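## Task

Move the white radish and the tomato out of the pan and get both completely into the bag, in the space between its two layers. At the end every other item, including the white ball, must be in the pan; the loaded part of the bag must rest on the table; no more than one corner of the bag may lie on an arm's base; no part of the bag may be in the pan or overhang the table edge by more than about a finger's width.

## Robot and tools

ROBOT. Two arms, left_arm and right_arm, each with six joints and a parallel gripper. Joint order everywhere (rows and result lists): waist, shoulder, elbow, wrist pitch, wrist yaw, wrist roll. Stated ranges in rad: waist -2.618 to 3.054, shoulder 0.000 to 3.142, elbow 0.000 to 3.142, wrist pitch -1.571 to 1.571, wrist yaw -1.571 to 1.571, wrist roll -2.094 to 2.094; the true stop may differ by up to 0.059 rad.

FRAMES. Scene frame: origin at table-top height halfway between the nominal bases, +x out over the table, +z up, left_arm on the +y side (not the image side). Calibrated bases: left_arm at (-0.019, +0.343, +0.033) m, quat_wxyz (+1.000, 0, 0, -0.008); right_arm at (-0.046, -0.254, +0.023) m, quat_wxyz (+1.000, 0, 0, +0.016). Each arm reports end_effector_position (m) and end_effector_quat_wxyz in its own base frame; fixed cameras and the table use the scene frame. The reported point sits between the pads, about 1 cm short of the fingertips; fingers point along gripper +z and close along its y. Reported hand poses can be a few cm off, worse when stretched out.

ROW FORMAT (shared by execute_actions and move). One flat list of 14 numbers, each in [-1, 1], covering both arms even if only one moves: left_arm's six joints then its opening, then right_arm's six joints then its opening. The joint numbers are offsets, not poses: they count from the arm's Joint targets as they were when the action (or move) began. Scale: 1.0 equals 2.224 rad for waist, shoulder, elbow and 8.485 rad for the three wrist joints, so e.g. 0.1 on the elbow is 0.2224 rad. Openings are absolute: +1 fully open, -1 closed; 0 is a real half-open command, so to leave a gripper alone, resend its current value.

execute_actions: actions is a list of actions; each action is a list of up to 15 rows, one per 1/30 s step, and a short action repeats its last row until 15 steps pass. Every row in an action is measured from the same start targets, not from the row before; each new action starts from the updated targets, so repeating an offset keeps moving. An empty list just reports state. cameras picks images: omitted, null or ["all"] gives all, [] gives none; a bad name voids the call. An action that would push a joint more than 0.059 rad beyond its range is rejected for both arms; a malformed action or a failing first action voids the whole call.

move: target is either one 14-number row or a list of up to 15 rows; every row is an offset from the Joint targets at the call's start (not from the previous row). All joints travel together, so grippers follow curves, with no obstacle avoidance. speed: rad/s for the joint with the longest travel, 0.01 to 12.57, default 0.5, one number or one per target. blend: rad, how closely intermediate targets are passed (0 default, stops at each). opening_speed: change per second on the -1..+1 scale, at least 0.2; use it near its minimum on squashable items. blocking=false returns after about 0.5 s while the move continues. Each path lasts 0.5 to 10 s. The result adds a move: line: done, off_target (resting more than 0.035 rad from target), moving, held, or fault, plus limits=held if steps were withheld. Done does not prove contact or a grasp.

wait: seconds 0 to 10; arms hold their last command. stop: brakes a running move. zoom_image: camera (cam_head_left, cam_head_right, cam_high, cam_low, cam_left_wrist, cam_right_wrist) and region [x0, y0, x1, y1] in pixels of that camera's latest 896x504 image, top-left origin, at most 504 by 504. finished_scene: scene (1 or 2) ends the current scene for good; check the goal holds first.

RESULTS. Joint positions (rad) and Joint velocities (rad/s) per arm, with the pad gap last in m (0.094 open); velocities may read within noise. Joint targets are what your next offsets count from. grip_measured uses the command scale and reads a bit wide when empty and narrower than a squeezed part. Joint torques in N m, joints 1 to 3 wrapping at ±28. Other lines: joint sent to its limit, joint command not followed (clearance check altered targets), MOTOR HOT (75 °C), OVER-TEMPERATURE FAULT (90 °C, arm folds and is lost).

MOTION NOTES. Per step each target is kept within 0.339 rad (big joints) or 2.2 rad (wrists) of the measured angle, and targets placing a gripper over 200 mm from its current spot are scaled back, so large offsets need several actions. Friction and load can leave joints short. To stop pressing, command targets back past the measured positions.

AVOID. Dropping or releasing moving items, fast impacts, hard pushes, arms touching or one gripper closing on the other, anything falling or left off the table, and long stretched or stalled holds that heat motors. Close gently on the vegetables; open well above grip_measured to release.

Each tool is called after "Emit:" by a JSON object that holds its "op" and its "data".

## Session

Emit:
{"op": "execute_actions", "data": {"actions": []}}

Scene clock: 0.00 s.
left_arm: end_effector_position=(+0.4004, -0.0007, +0.0974) grip_measured=+1.000 end_effector_quat_wxyz=(+0.587, -0.029, +0.806, +0.069) | right_arm: end_effector_position=(+0.3897, -0.0329, +0.0731) grip_measured=+1.000 end_effector_quat_wxyz=(+0.525, +0.060, +0.848, -0.037)
Joint positions: left_arm=[-0.108 1.582 0.391 0.875 -0.249 0.001 0.094] | right_arm=[-0.048 1.537 0.415 0.659 0.083 0.041 0.094]
Joint velocities: within noise
Joint torques (N m): no reading
Heat: left arm: 25 °C; right arm: 28 °C.
Joint targets: left_arm=[-0.108 1.579 0.395 0.869 -0.249 0.001] | right_arm=[-0.048 1.527 0.425 0.672 0.084 0.041]
Tool commands: left_gripper/opening=+1.0 right_gripper/opening=+1.0

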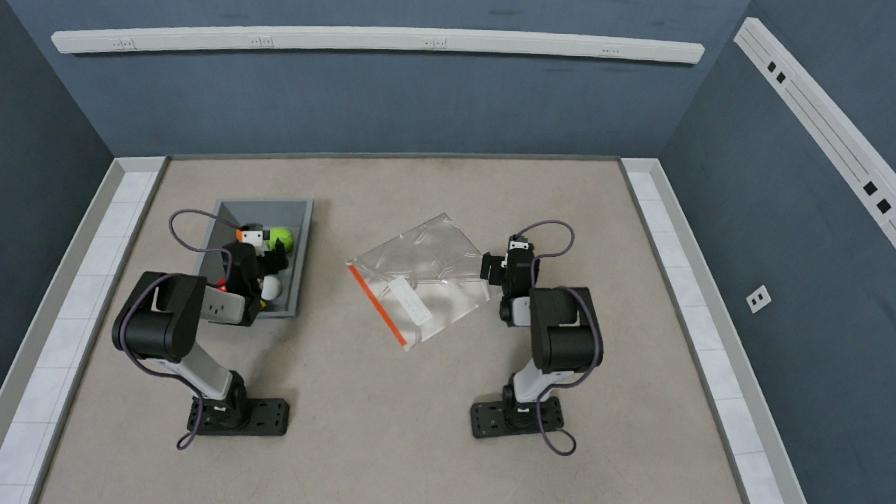

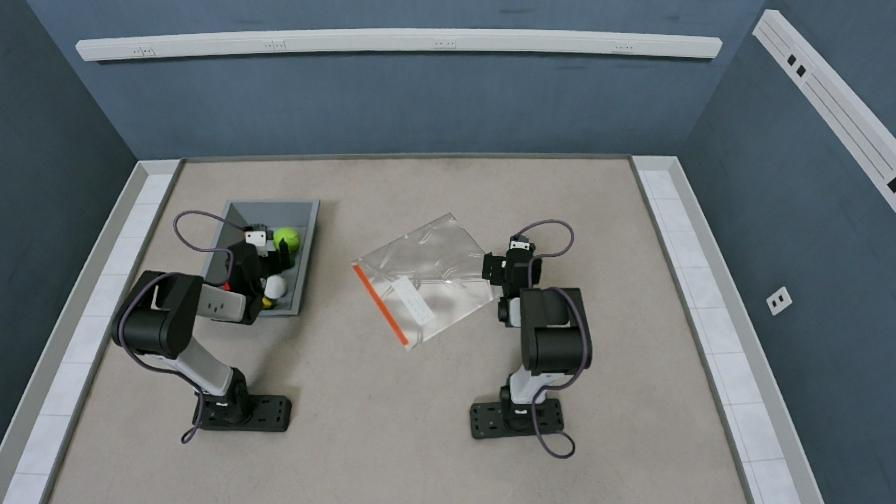

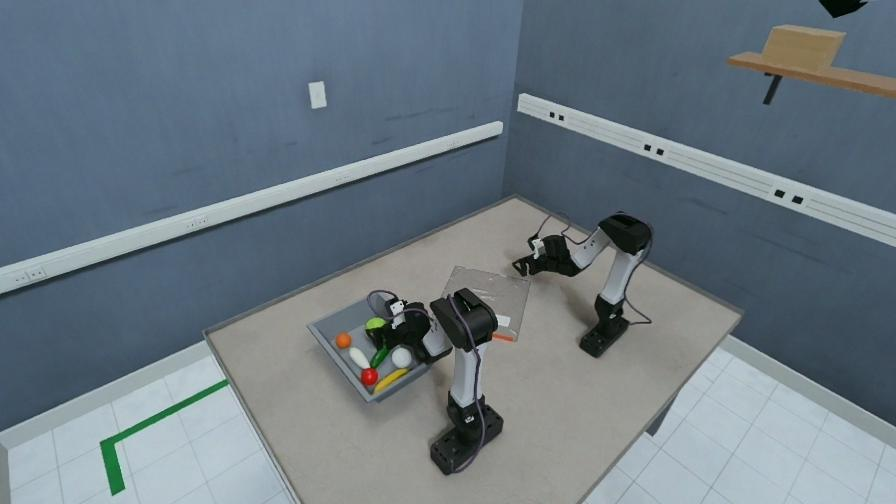

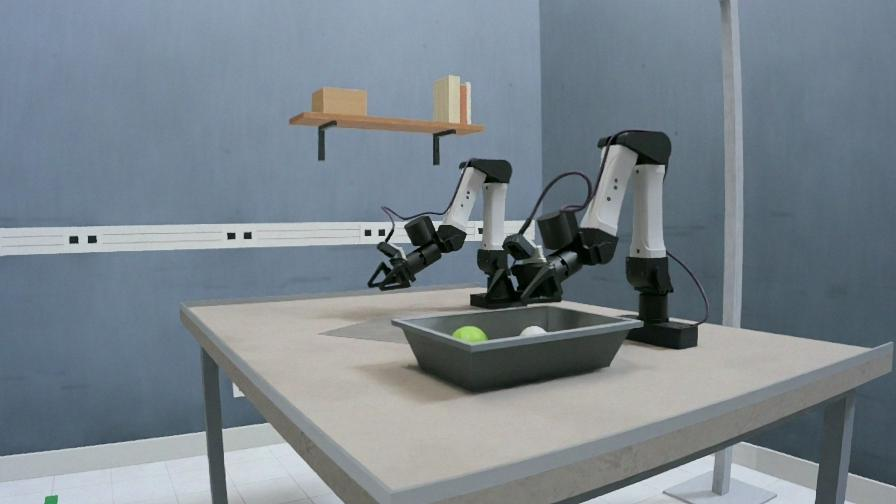

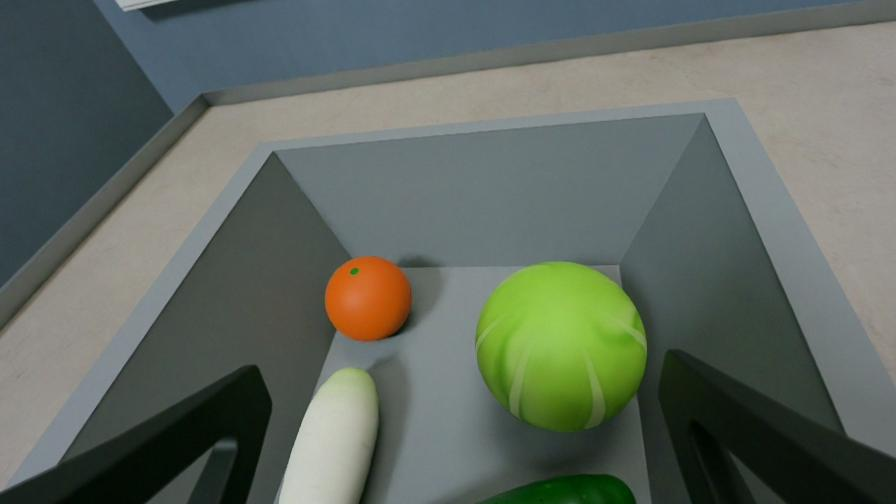

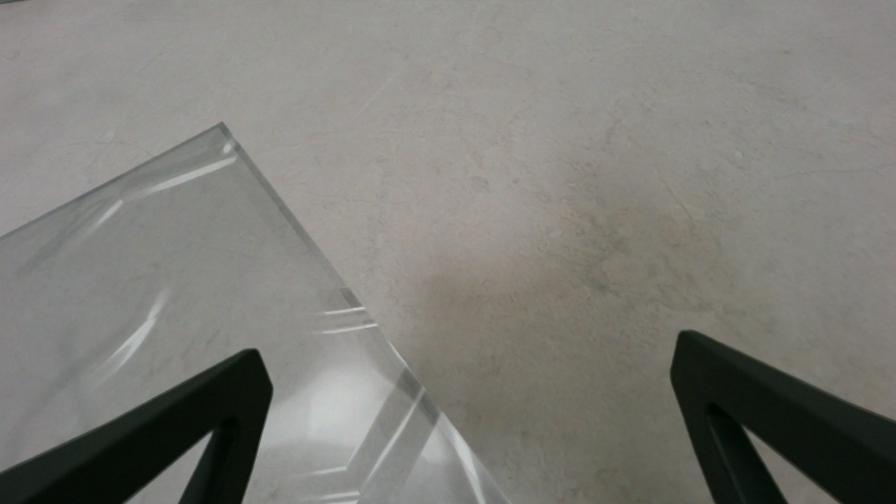

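Emit:
{"op": "zoom_image", "data": {"camera": "cam_head_left", "region": [320, 200, 520, 360]}}

Emit:
{"op": "zoom_image", "data": {"camera": "cam_high", "region": [300, 230, 560, 430]}}

Emit:
{"op": "zoom_image", "data": {"camera": "cam_head_left", "region": [160, 180, 340, 340]}}

Scaled by 2.520 from the camera's 896x504 image, which has a finer 1280x720 frame.

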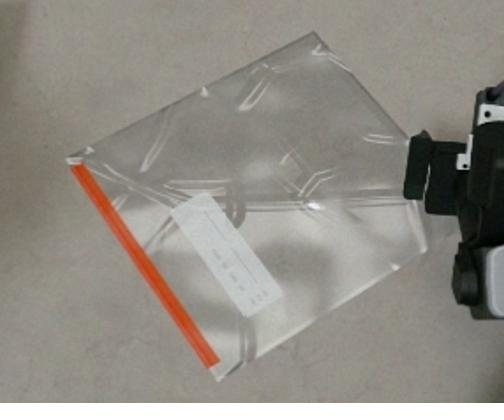

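Scaled by 1.938 from the camera's 896x504 image, which has a finer 1280x720 frame.

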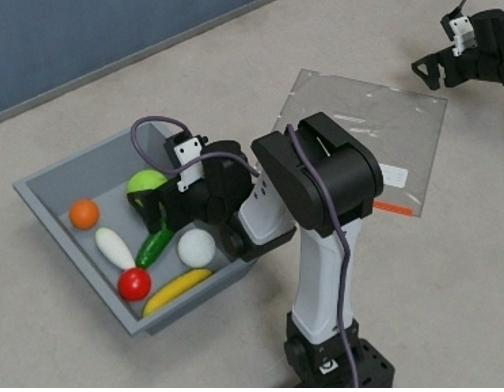

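Scaled by 2.800 from the camera's 896x504 image, which has a finer 1280x720 frame.

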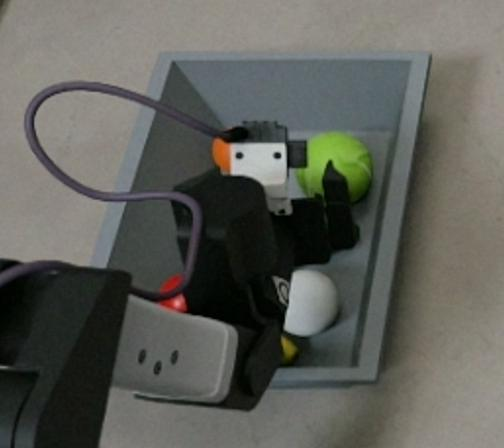

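Emit:
{"op": "move", "data": {"target": [[0,-0.12,0.228,-0.05,0,0,1,0.1,-0.095,0.126,-0.093,-0.005,-0.002,1],[0,-0.239,0.455,-0.251,0.029,0,1,0.417,-0.189,0.252,-0.187,-0.01,-0.005,1]], "speed": 1.0, "blend": 0.1}}

Scene clock: 6.50 s.
left_arm: end_effector_position=(+0.2503, -0.0238, +0.2867) grip_measured=+1.000 end_effector_quat_wxyz=(+0.326, +0.048, +0.944, -0.009) | right_arm: end_effector_position=(+0.1763, +0.2084, +0.1526) grip_measured=+1.000 end_effector_quat_wxyz=(+0.220, -0.407, +0.881, +0.099)
Joint positions: left_arm=[-0.108 1.05 1.388 -1.245 -0.019 0.001 0.094] | right_arm=[0.873 1.125 0.957 -0.915 0.007 0.006 0.094]
Joint velocities: within noise
Joint torques (N m): left_arm=[0.21 -1.91 8.91 1.6 0.15 -0.05] | right_arm=[0.65 -4.51 9.61 1.12 -0.11 -0.03]
Heat: left arm: 28 °C; right arm: 28 °C.
Joint targets: left_arm=[-0.108 1.047 1.407 -1.261 -0.003 0.001] | right_arm=[0.880 1.107 0.986 -0.915 -0.001 -0.001]
move: done

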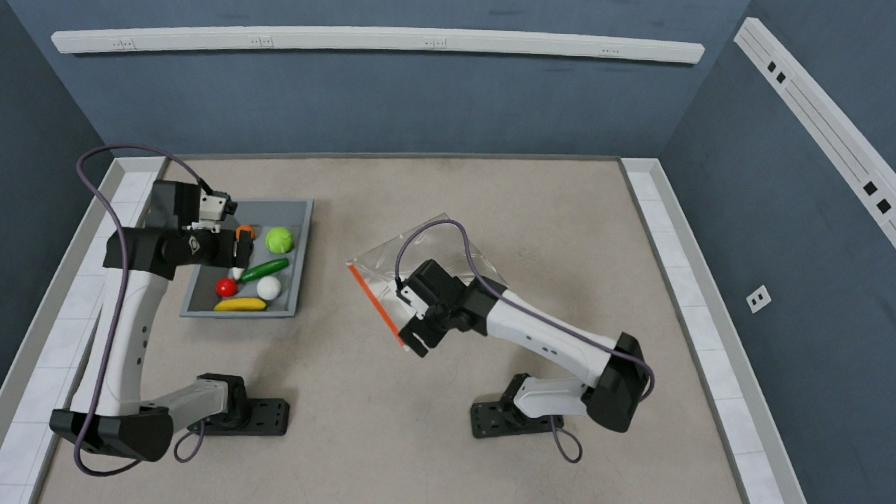

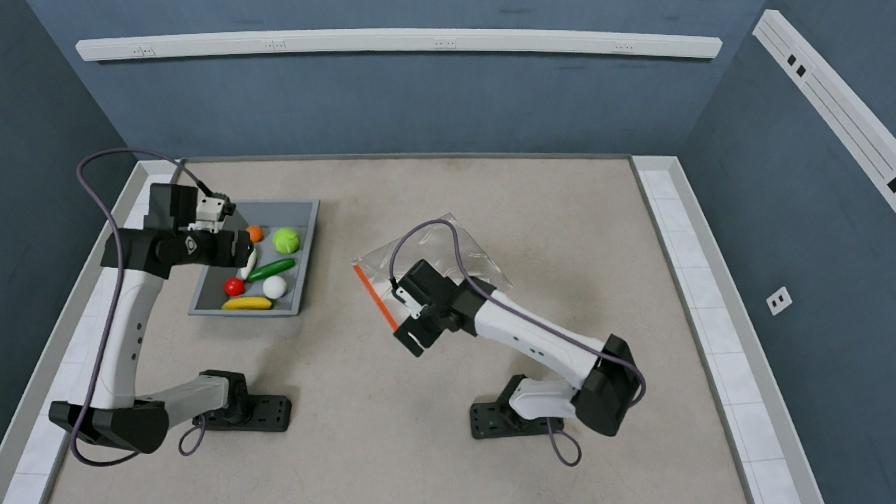

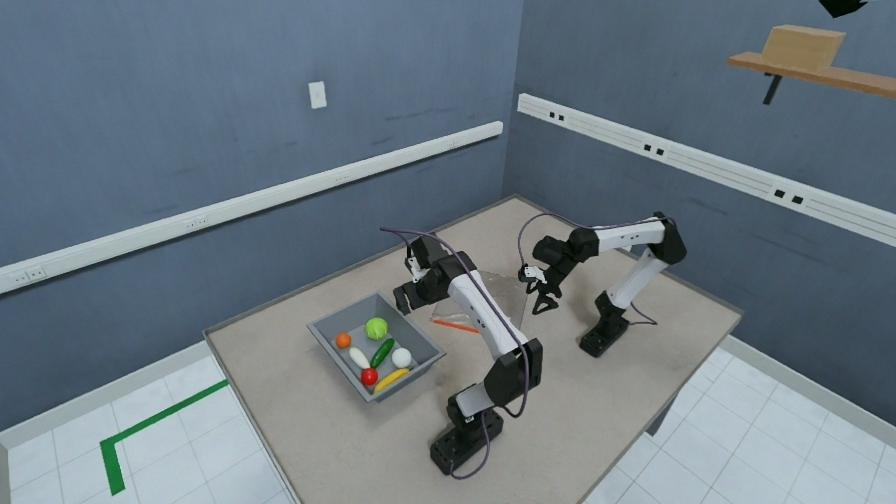

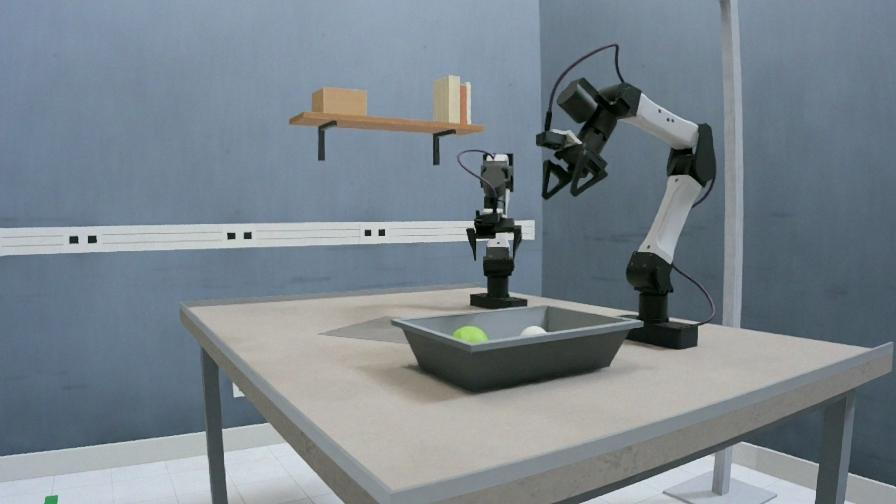

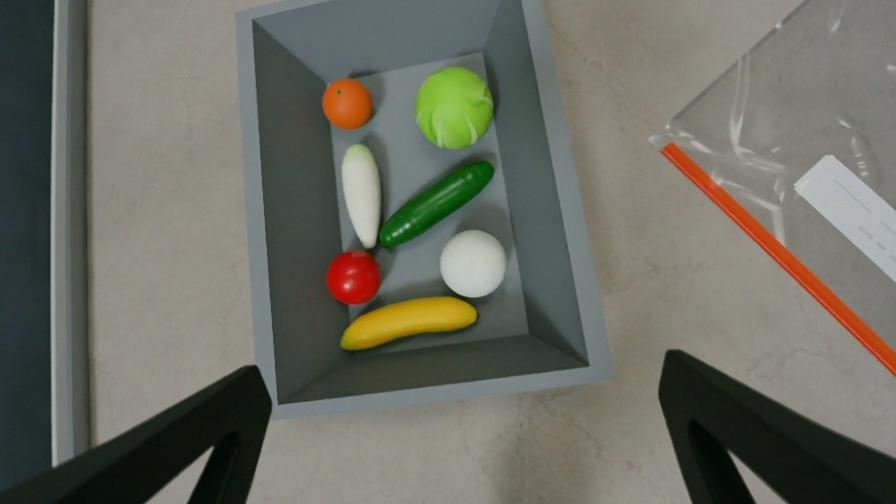

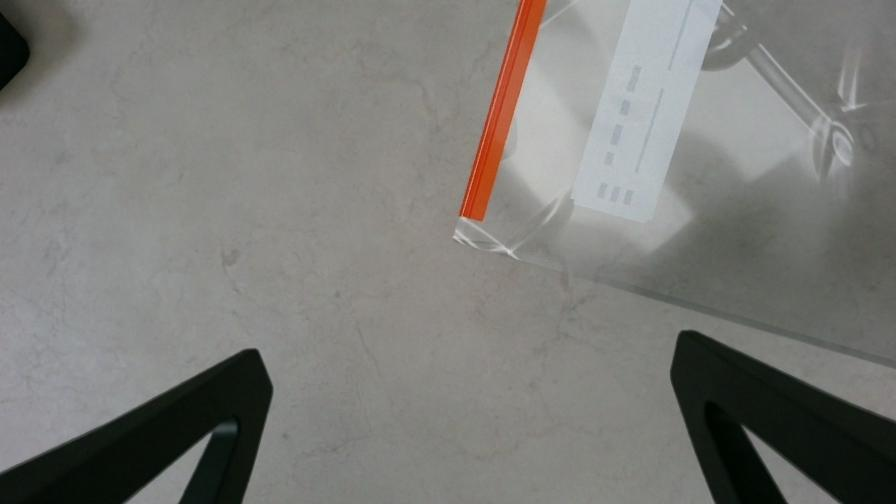

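Emit:
{"op": "zoom_image", "data": {"camera": "cam_right_wrist", "region": [400, 0, 896, 300]}}

Emit:
{"op": "zoom_image", "data": {"camera": "cam_left_wrist", "region": [640, 0, 896, 400]}}

Scaled by 1.016 from the camera's 896x504 image, which has a finer 1280x720 frame.

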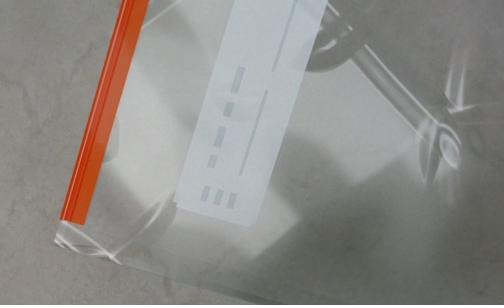

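Scaled by 1.260 from the camera's 896x504 image, which has a finer 1280x720 frame.

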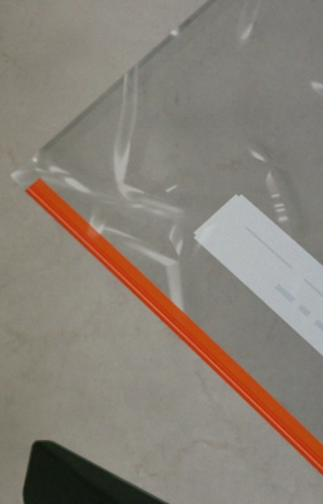

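Emit:
{"op": "move", "data": {"target": [-0.304,-0.206,-0.457,0.101,0.024,0,1,0,0,0,0,0,0,1], "speed": 1.0, "cameras": ["cam_left_wrist","cam_head_left","cam_low"]}}

Emit:
{"op": "zoom_image", "data": {"camera": "cam_left_wrist", "region": [200, 0, 700, 400]}}

Scene clock: 10.03 s.
left_arm: end_effector_position=(+0.1582, -0.2002, +0.1347) grip_measured=+1.000 end_effector_quat_wxyz=(+0.397, +0.374, +0.800, -0.251) | right_arm: end_effector_position=(+0.1762, +0.2083, +0.1526) grip_measured=+1.000 end_effector_quat_wxyz=(+0.220, -0.407, +0.881, +0.099)
Joint positions: left_arm=[-0.778 0.595 0.4 -0.41 0.185 0.001 0.094] | right_arm=[0.873 1.125 0.957 -0.915 0.007 0.006 0.094]
Joint velocities: within noise
Joint torques (N m): left_arm=[-0.29 -0.35 7.66 2.3 0.23 -0.04] | right_arm=[0.65 -4.52 9.61 1.14 -0.11 -0.03]
Heat: left arm: 28 °C; right arm: 28 °C.
Joint targets: left_arm=[-0.784 0.589 0.391 -0.404 0.201 0.001] | right_arm=[0.880 1.107 0.986 -0.914 -0.001 -0.001]
move: done
Images, in order (width x height): cam_head_left 896x504, cam_low 896x504, cam_left_wrist 896x504.

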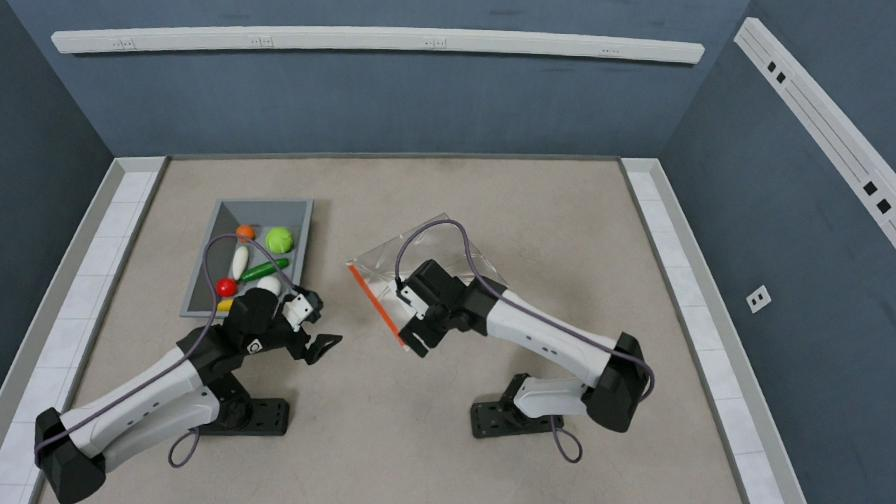

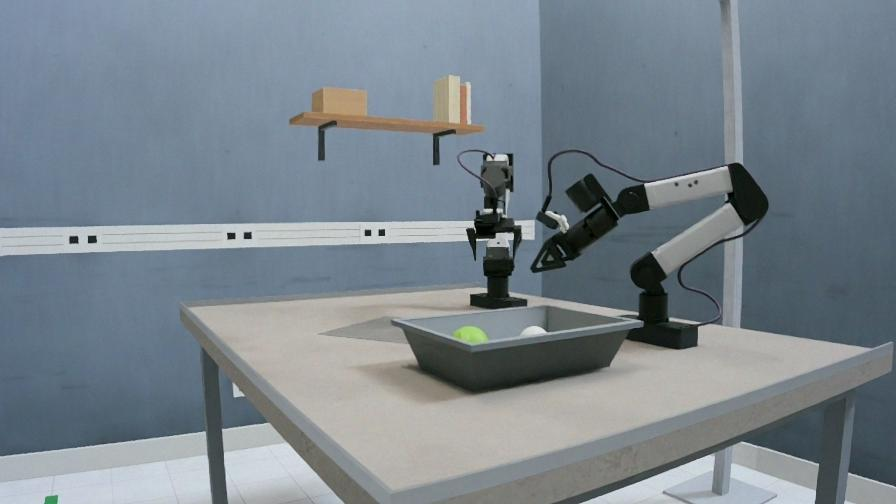

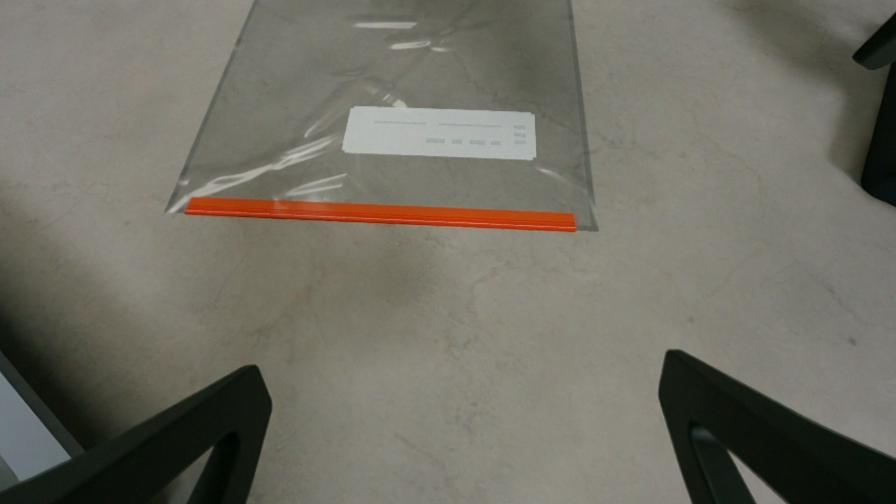

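Scaled by 1.008 from the camera's 896x504 image, which has a finer 1280x720 frame.

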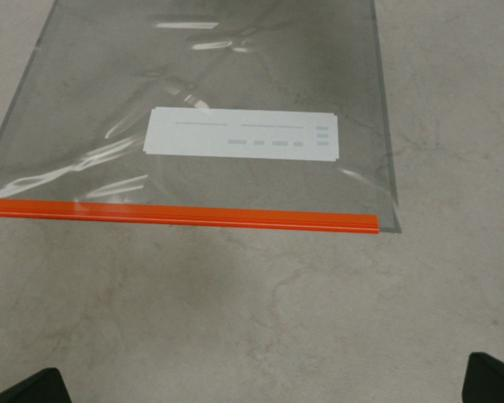

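Emit:
{"op": "move", "data": {"target": [0,0,0,0,0,0,1,-0.042,0.463,0.433,-0.055,0,-0.159,-0.3], "speed": 0.9, "cameras": ["cam_left_wrist","cam_head_left","cam_right_wrist"]}}

Scene clock: 14.93 s.
left_arm: end_effector_position=(+0.1582, -0.2004, +0.1350) grip_measured=+1.000 end_effector_quat_wxyz=(+0.397, +0.375, +0.799, -0.252) | right_arm: end_effector_position=(+0.2886, +0.2904, +0.1008) grip_measured=-0.299 end_effector_quat_wxyz=(+0.005, +0.876, -0.483, +0.002)
Joint positions: left_arm=[-0.778 0.595 0.4 -0.409 0.186 0.001 0.094] | right_arm=[0.791 2.127 1.922 -1.374 0.007 -1.342 0.033]
Joint velocities: within noise
Joint torques (N m): left_arm=[-0.34 -0.32 7.65 2.26 0.21 -0.03] | right_arm=[-0.44 -9.66 8.53 0.15 -0.15 -0.01]
Heat: left arm: 29 °C; right arm: 29 °C.
Joint targets: left_arm=[-0.784 0.589 0.391 -0.404 0.201 0.001] | right_arm=[0.786 2.137 1.949 -1.381 -0.001 -1.350]
move: done
Images, in order (width x height): cam_head_left 896x504, cam_left_wrist 896x504, cam_right_wrist 896x504.

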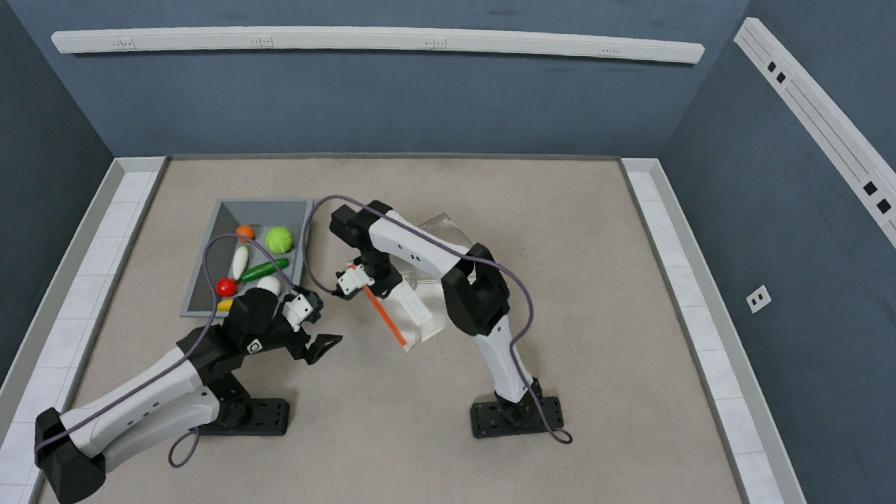

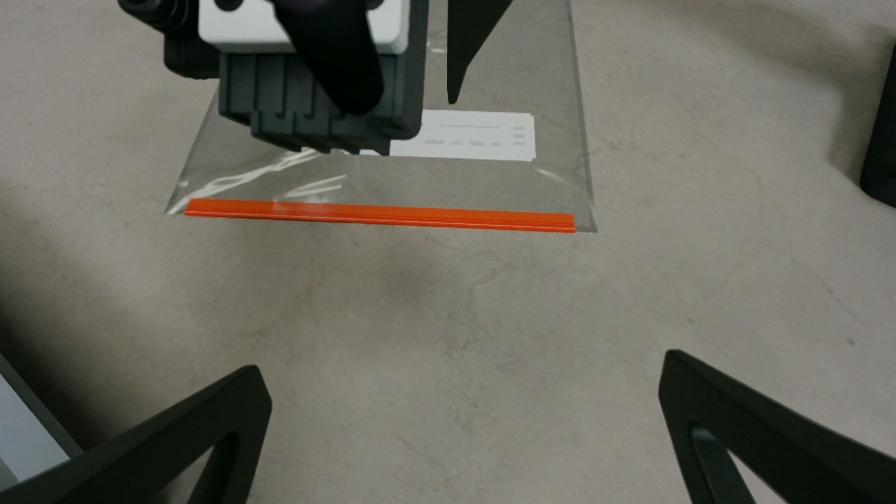

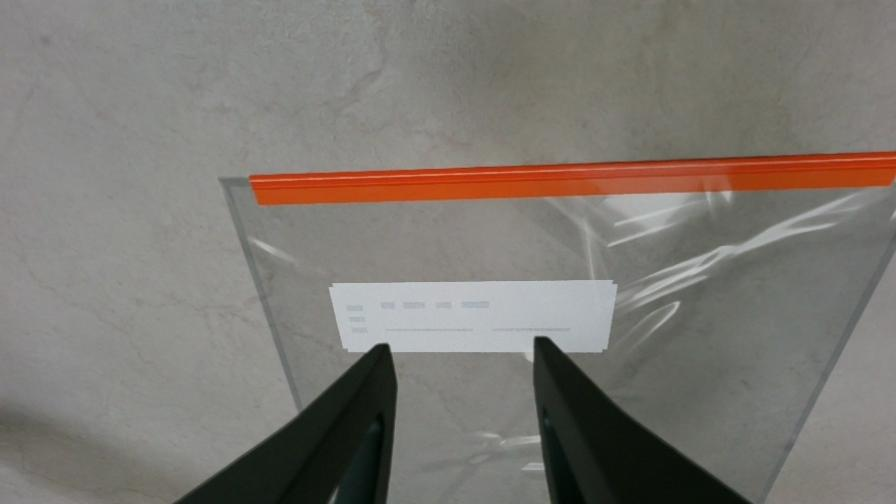

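Emit:
{"op": "move", "data": {"target": [0,0,0,0,0,0,1,-0.008,0.077,0.048,0.007,0,0,-0.3], "cameras": ["cam_left_wrist","cam_right_wrist"]}}

Scene clock: 16.60 s.
left_arm: end_effector_position=(+0.1582, -0.2004, +0.1350) grip_measured=+1.000 end_effector_quat_wxyz=(+0.397, +0.375, +0.799, -0.252) | right_arm: end_effector_position=(+0.3162, +0.3068, +0.0574) grip_measured=-0.299 end_effector_quat_wxyz=(+0.015, +0.871, -0.490, -0.001)
Joint positions: left_arm=[-0.778 0.595 0.4 -0.409 0.186 0.001 0.094] | right_arm=[0.773 2.299 2.03 -1.331 0.007 -1.344 0.033]
Joint velocities: within noise
Joint torques (N m): left_arm=[-0.25 -0.35 7.61 2.26 0.21 -0.04] | right_arm=[-0.42 -10.95 8.42 0.27 -0.15 -0.03]
Heat: left arm: 29 °C; right arm: 29 °C.
Joint targets: left_arm=[-0.784 0.589 0.391 -0.404 0.201 0.001] | right_arm=[0.769 2.308 2.056 -1.322 -0.001 -1.350]
move: done
Images, in order (width x height): cam_left_wrist 896x504, cam_right_wrist 896x504.

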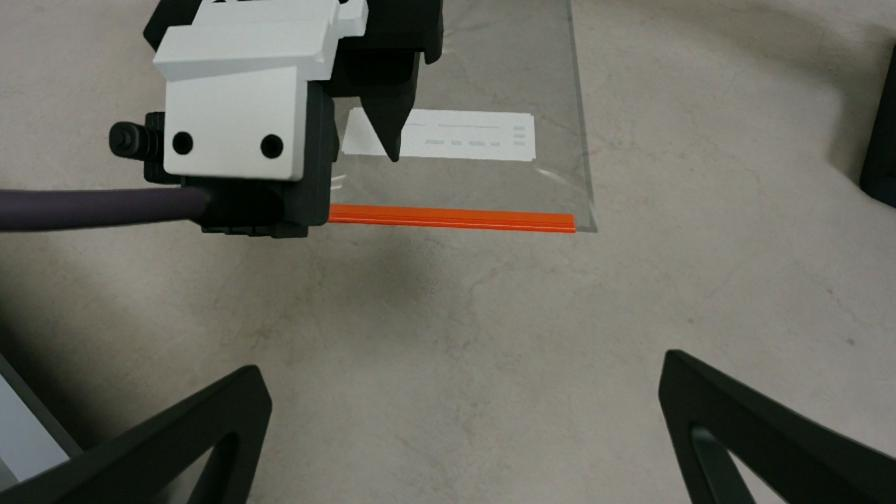

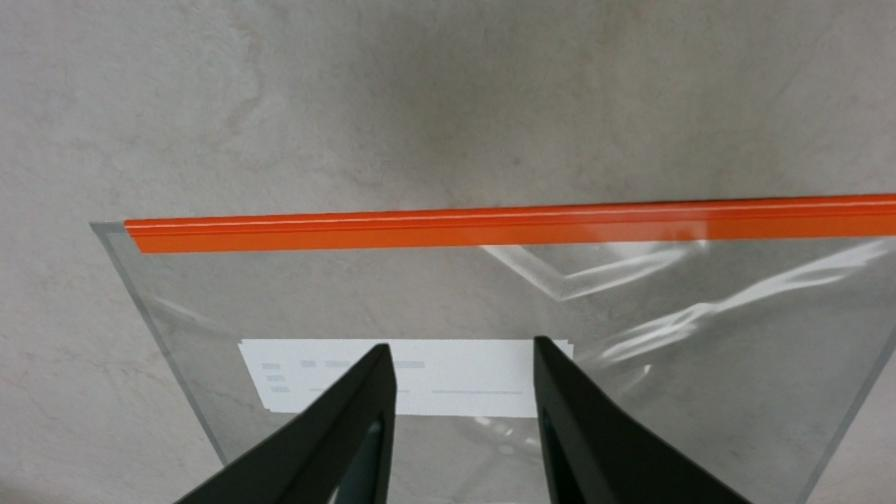

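Emit:
{"op": "move", "data": {"target": [0,0,0,0,0,0,1,-0.0103,0.001,-0.077,0.021,0,0,-0.3], "speed": 0.3, "cameras": ["cam_left_wrist","cam_right_wrist"]}}

Scene clock: 18.60 s.
left_arm: end_effector_position=(+0.1582, -0.2004, +0.1350) grip_measured=+1.000 end_effector_quat_wxyz=(+0.397, +0.375, +0.799, -0.252) | right_arm: end_effector_position=(+0.3266, +0.3030, +0.0217) grip_measured=-0.299 end_effector_quat_wxyz=(-0.001, +0.866, -0.500, +0.004)
Joint positions: left_arm=[-0.778 0.595 0.4 -0.409 0.186 0.001 0.094] | right_arm=[0.75 2.299 1.887 -1.154 0.007 -1.344 0.033]
Joint velocities: within noise
Joint torques (N m): left_arm=[-0.28 -0.35 7.64 2.27 0.21 -0.04] | right_arm=[-0.44 -10.73 5.63 0.35 -0.15 -0.02]
Heat: left arm: 30 °C; right arm: 30 °C.
Joint targets: left_arm=[-0.784 0.589 0.391 -0.404 0.201 0.001] | right_arm=[0.746 2.310 1.884 -1.143 -0.001 -1.350]
move: done
Images, in order (width x height): cam_left_wrist 896x504, cam_right_wrist 896x504.

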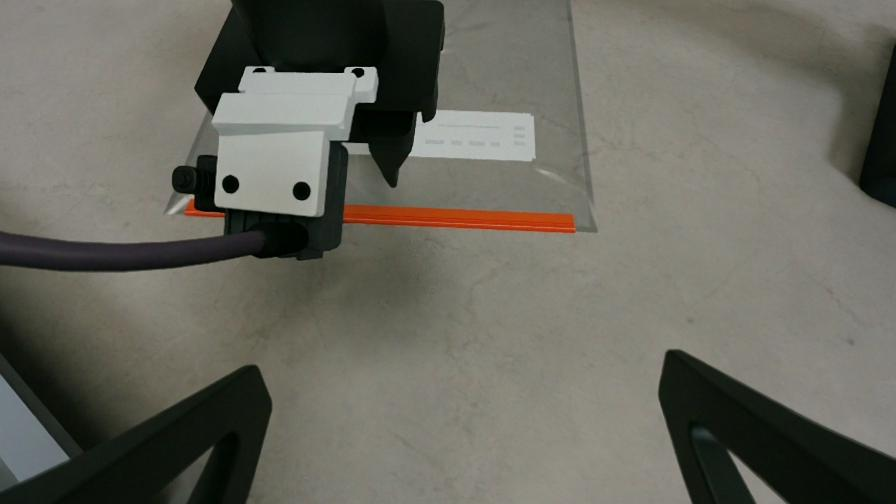

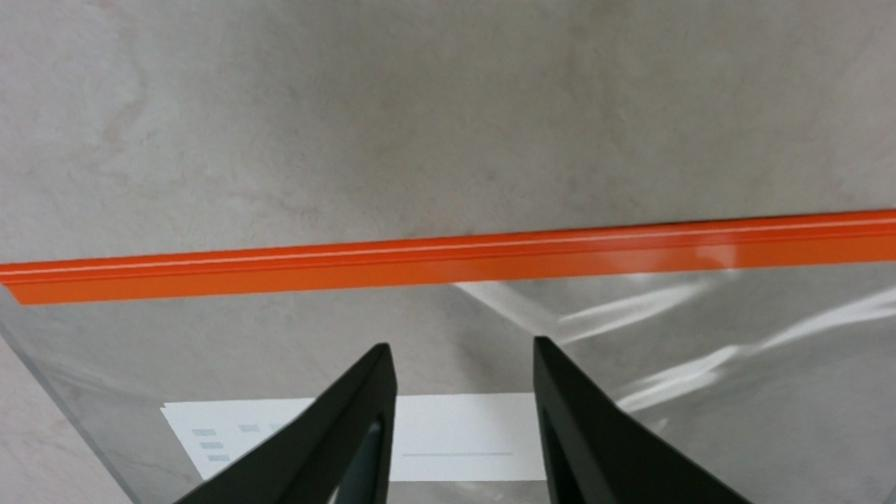

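Emit:
{"op": "move", "data": {"target": [0,0,0,0,0,0,1,0,0.010,-0.0225,0.008,0,0,-0.3], "speed": 0.15, "cameras": ["cam_left_wrist","cam_right_wrist"]}}

Scene clock: 19.93 s.
left_arm: end_effector_position=(+0.1582, -0.2004, +0.1350) grip_measured=+1.000 end_effector_quat_wxyz=(+0.397, +0.375, +0.799, -0.252) | right_arm: end_effector_position=(+0.3266, +0.3030, +0.0017) grip_measured=-0.299 end_effector_quat_wxyz=(-0.001, +0.866, -0.500, +0.004)
Joint positions: left_arm=[-0.778 0.595 0.4 -0.409 0.186 0.001 0.094] | right_arm=[0.75 2.317 1.837 -1.086 0.007 -1.344 0.033]
Joint velocities: within noise
Joint torques (N m): left_arm=[-0.29 -0.32 7.61 2.27 0.2 -0.05] | right_arm=[-0.46 -10.41 5.56 0.33 -0.15 -0.03]
Heat: left arm: 30 °C; right arm: 31 °C.
Joint targets: left_arm=[-0.784 0.589 0.391 -0.404 0.201 0.001] | right_arm=[0.746 2.332 1.834 -1.076 -0.001 -1.351]
move: done
Images, in order (width x height): cam_left_wrist 896x504, cam_right_wrist 896x504.

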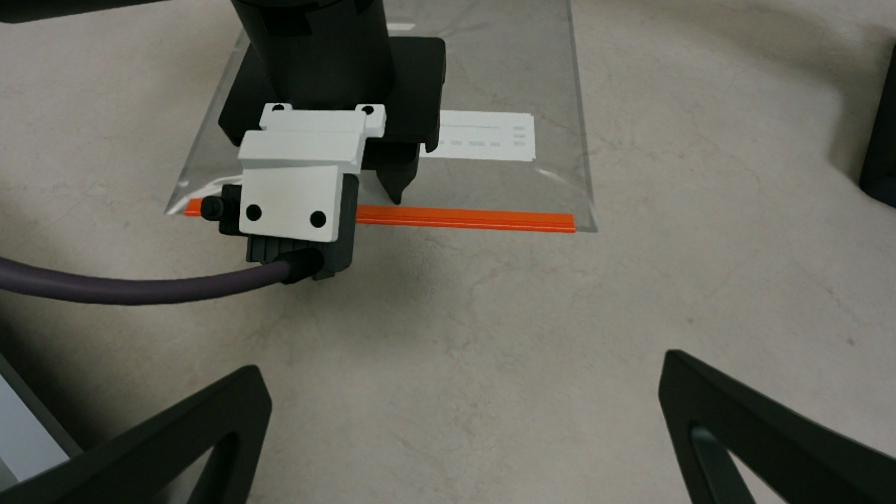

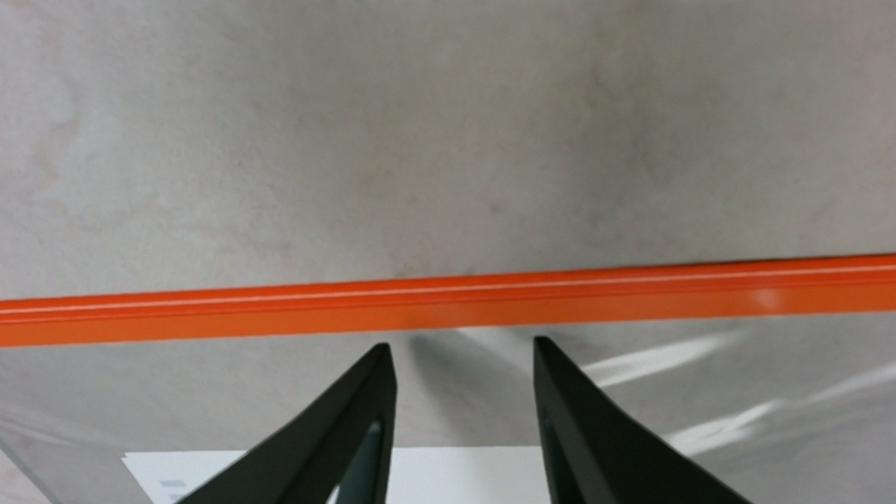

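Emit:
{"op": "move", "data": {"target": [0,0,0,0,0,0,1,0,0.006,-0.0133,0.0049,0,0,-0.3], "speed": 0.1, "cameras": ["cam_left_wrist","cam_right_wrist"]}}

Scene clock: 21.03 s.
left_arm: end_effector_position=(+0.1581, -0.2005, +0.1350) grip_measured=+1.000 end_effector_quat_wxyz=(+0.397, +0.375, +0.799, -0.252) | right_arm: end_effector_position=(+0.3268, +0.3032, -0.0072) grip_measured=-0.299 end_effector_quat_wxyz=(-0.003, +0.866, -0.500, +0.004)
Joint positions: left_arm=[-0.778 0.595 0.4 -0.409 0.187 0.001 0.094] | right_arm=[0.75 2.324 1.814 -1.052 0.007 -1.344 0.033]
Joint velocities: within noise
Joint torques (N m): left_arm=[-0.29 -0.35 7.64 2.27 0.21 -0.05] | right_arm=[-0.4 -9.83 4.9 0.44 -0.15 -0.02]
Heat: left arm: 30 °C; right arm: 31 °C.
Joint targets: left_arm=[-0.784 0.589 0.391 -0.404 0.201 0.001] | right_arm=[0.746 2.346 1.805 -1.034 -0.001 -1.351]
move: done
Images, in order (width x height): cam_left_wrist 896x504, cam_right_wrist 896x504.

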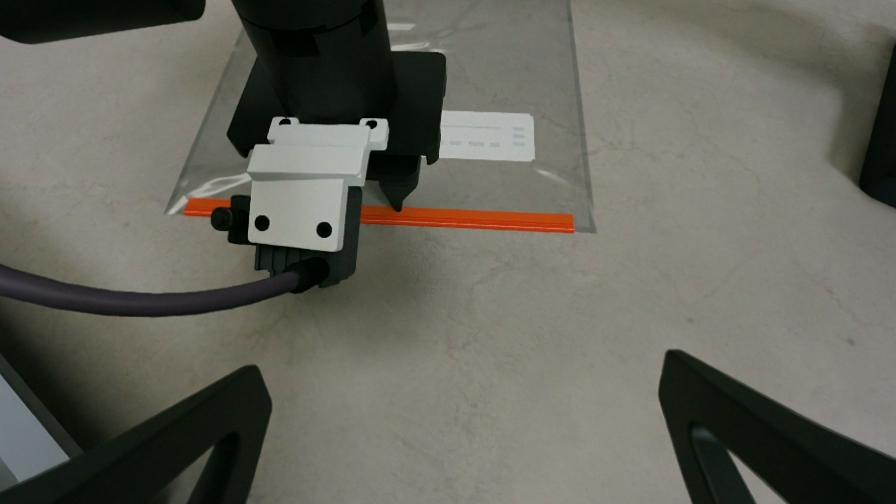

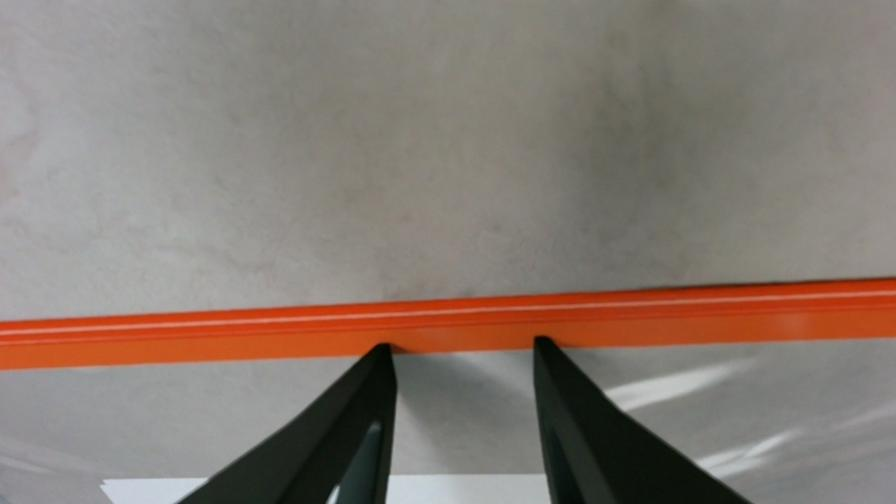

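Emit:
{"op": "move", "data": {"target": [[0,0,0,0,0,0,1,0,0.006,-0.0130,0.0049,0,0,-0.3],[0,0,0,0,0,0,1,0,0.006,-0.0130,0.0049,0,0,-0.85]], "speed": 0.1, "opening_speed": 0.4, "cameras": ["cam_left_wrist","cam_right_wrist"]}}

Scene clock: 23.57 s.
left_arm: end_effector_position=(+0.1581, -0.2005, +0.1350) grip_measured=+1.000 end_effector_quat_wxyz=(+0.397, +0.375, +0.799, -0.252) | right_arm: end_effector_position=(+0.3300, +0.3059, -0.0090) grip_measured=-0.848 end_effector_quat_wxyz=(-0.012, +0.866, -0.500, +0.007)
Joint positions: left_arm=[-0.778 0.595 0.4 -0.409 0.187 0.001 0.094] | right_arm=[0.75 2.324 1.807 -1.026 0.007 -1.344 0.007]
Joint velocities: within noise
Joint torques (N m): left_arm=[-0.28 -0.34 7.6 2.26 0.21 -0.04] | right_arm=[-0.36 -8.76 2.92 0.63 -0.15 -0.02]
Heat: left arm: 30 °C; right arm: 32 °C.
Joint targets: left_arm=[-0.784 0.589 0.391 -0.404 0.201 0.001] | right_arm=[0.746 2.359 1.776 -0.992 -0.001 -1.350]
move: done; target 2's new numbers were sent with right_arm's wrist pitch 0.051 rad from that target
Images, in order (width x height): cam_left_wrist 896x504, cam_right_wrist 896x504.

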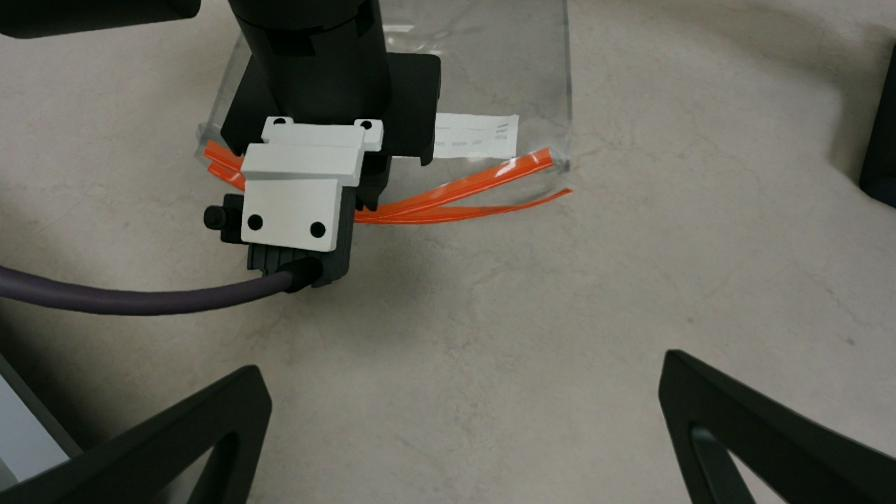

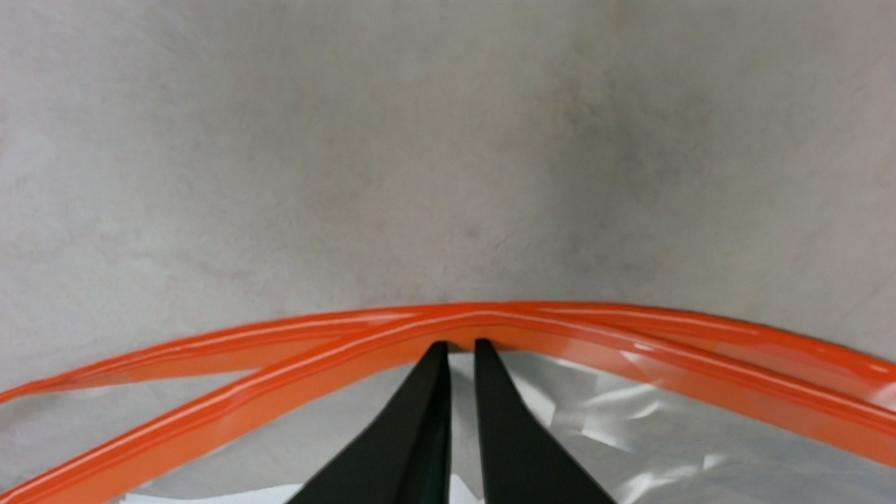

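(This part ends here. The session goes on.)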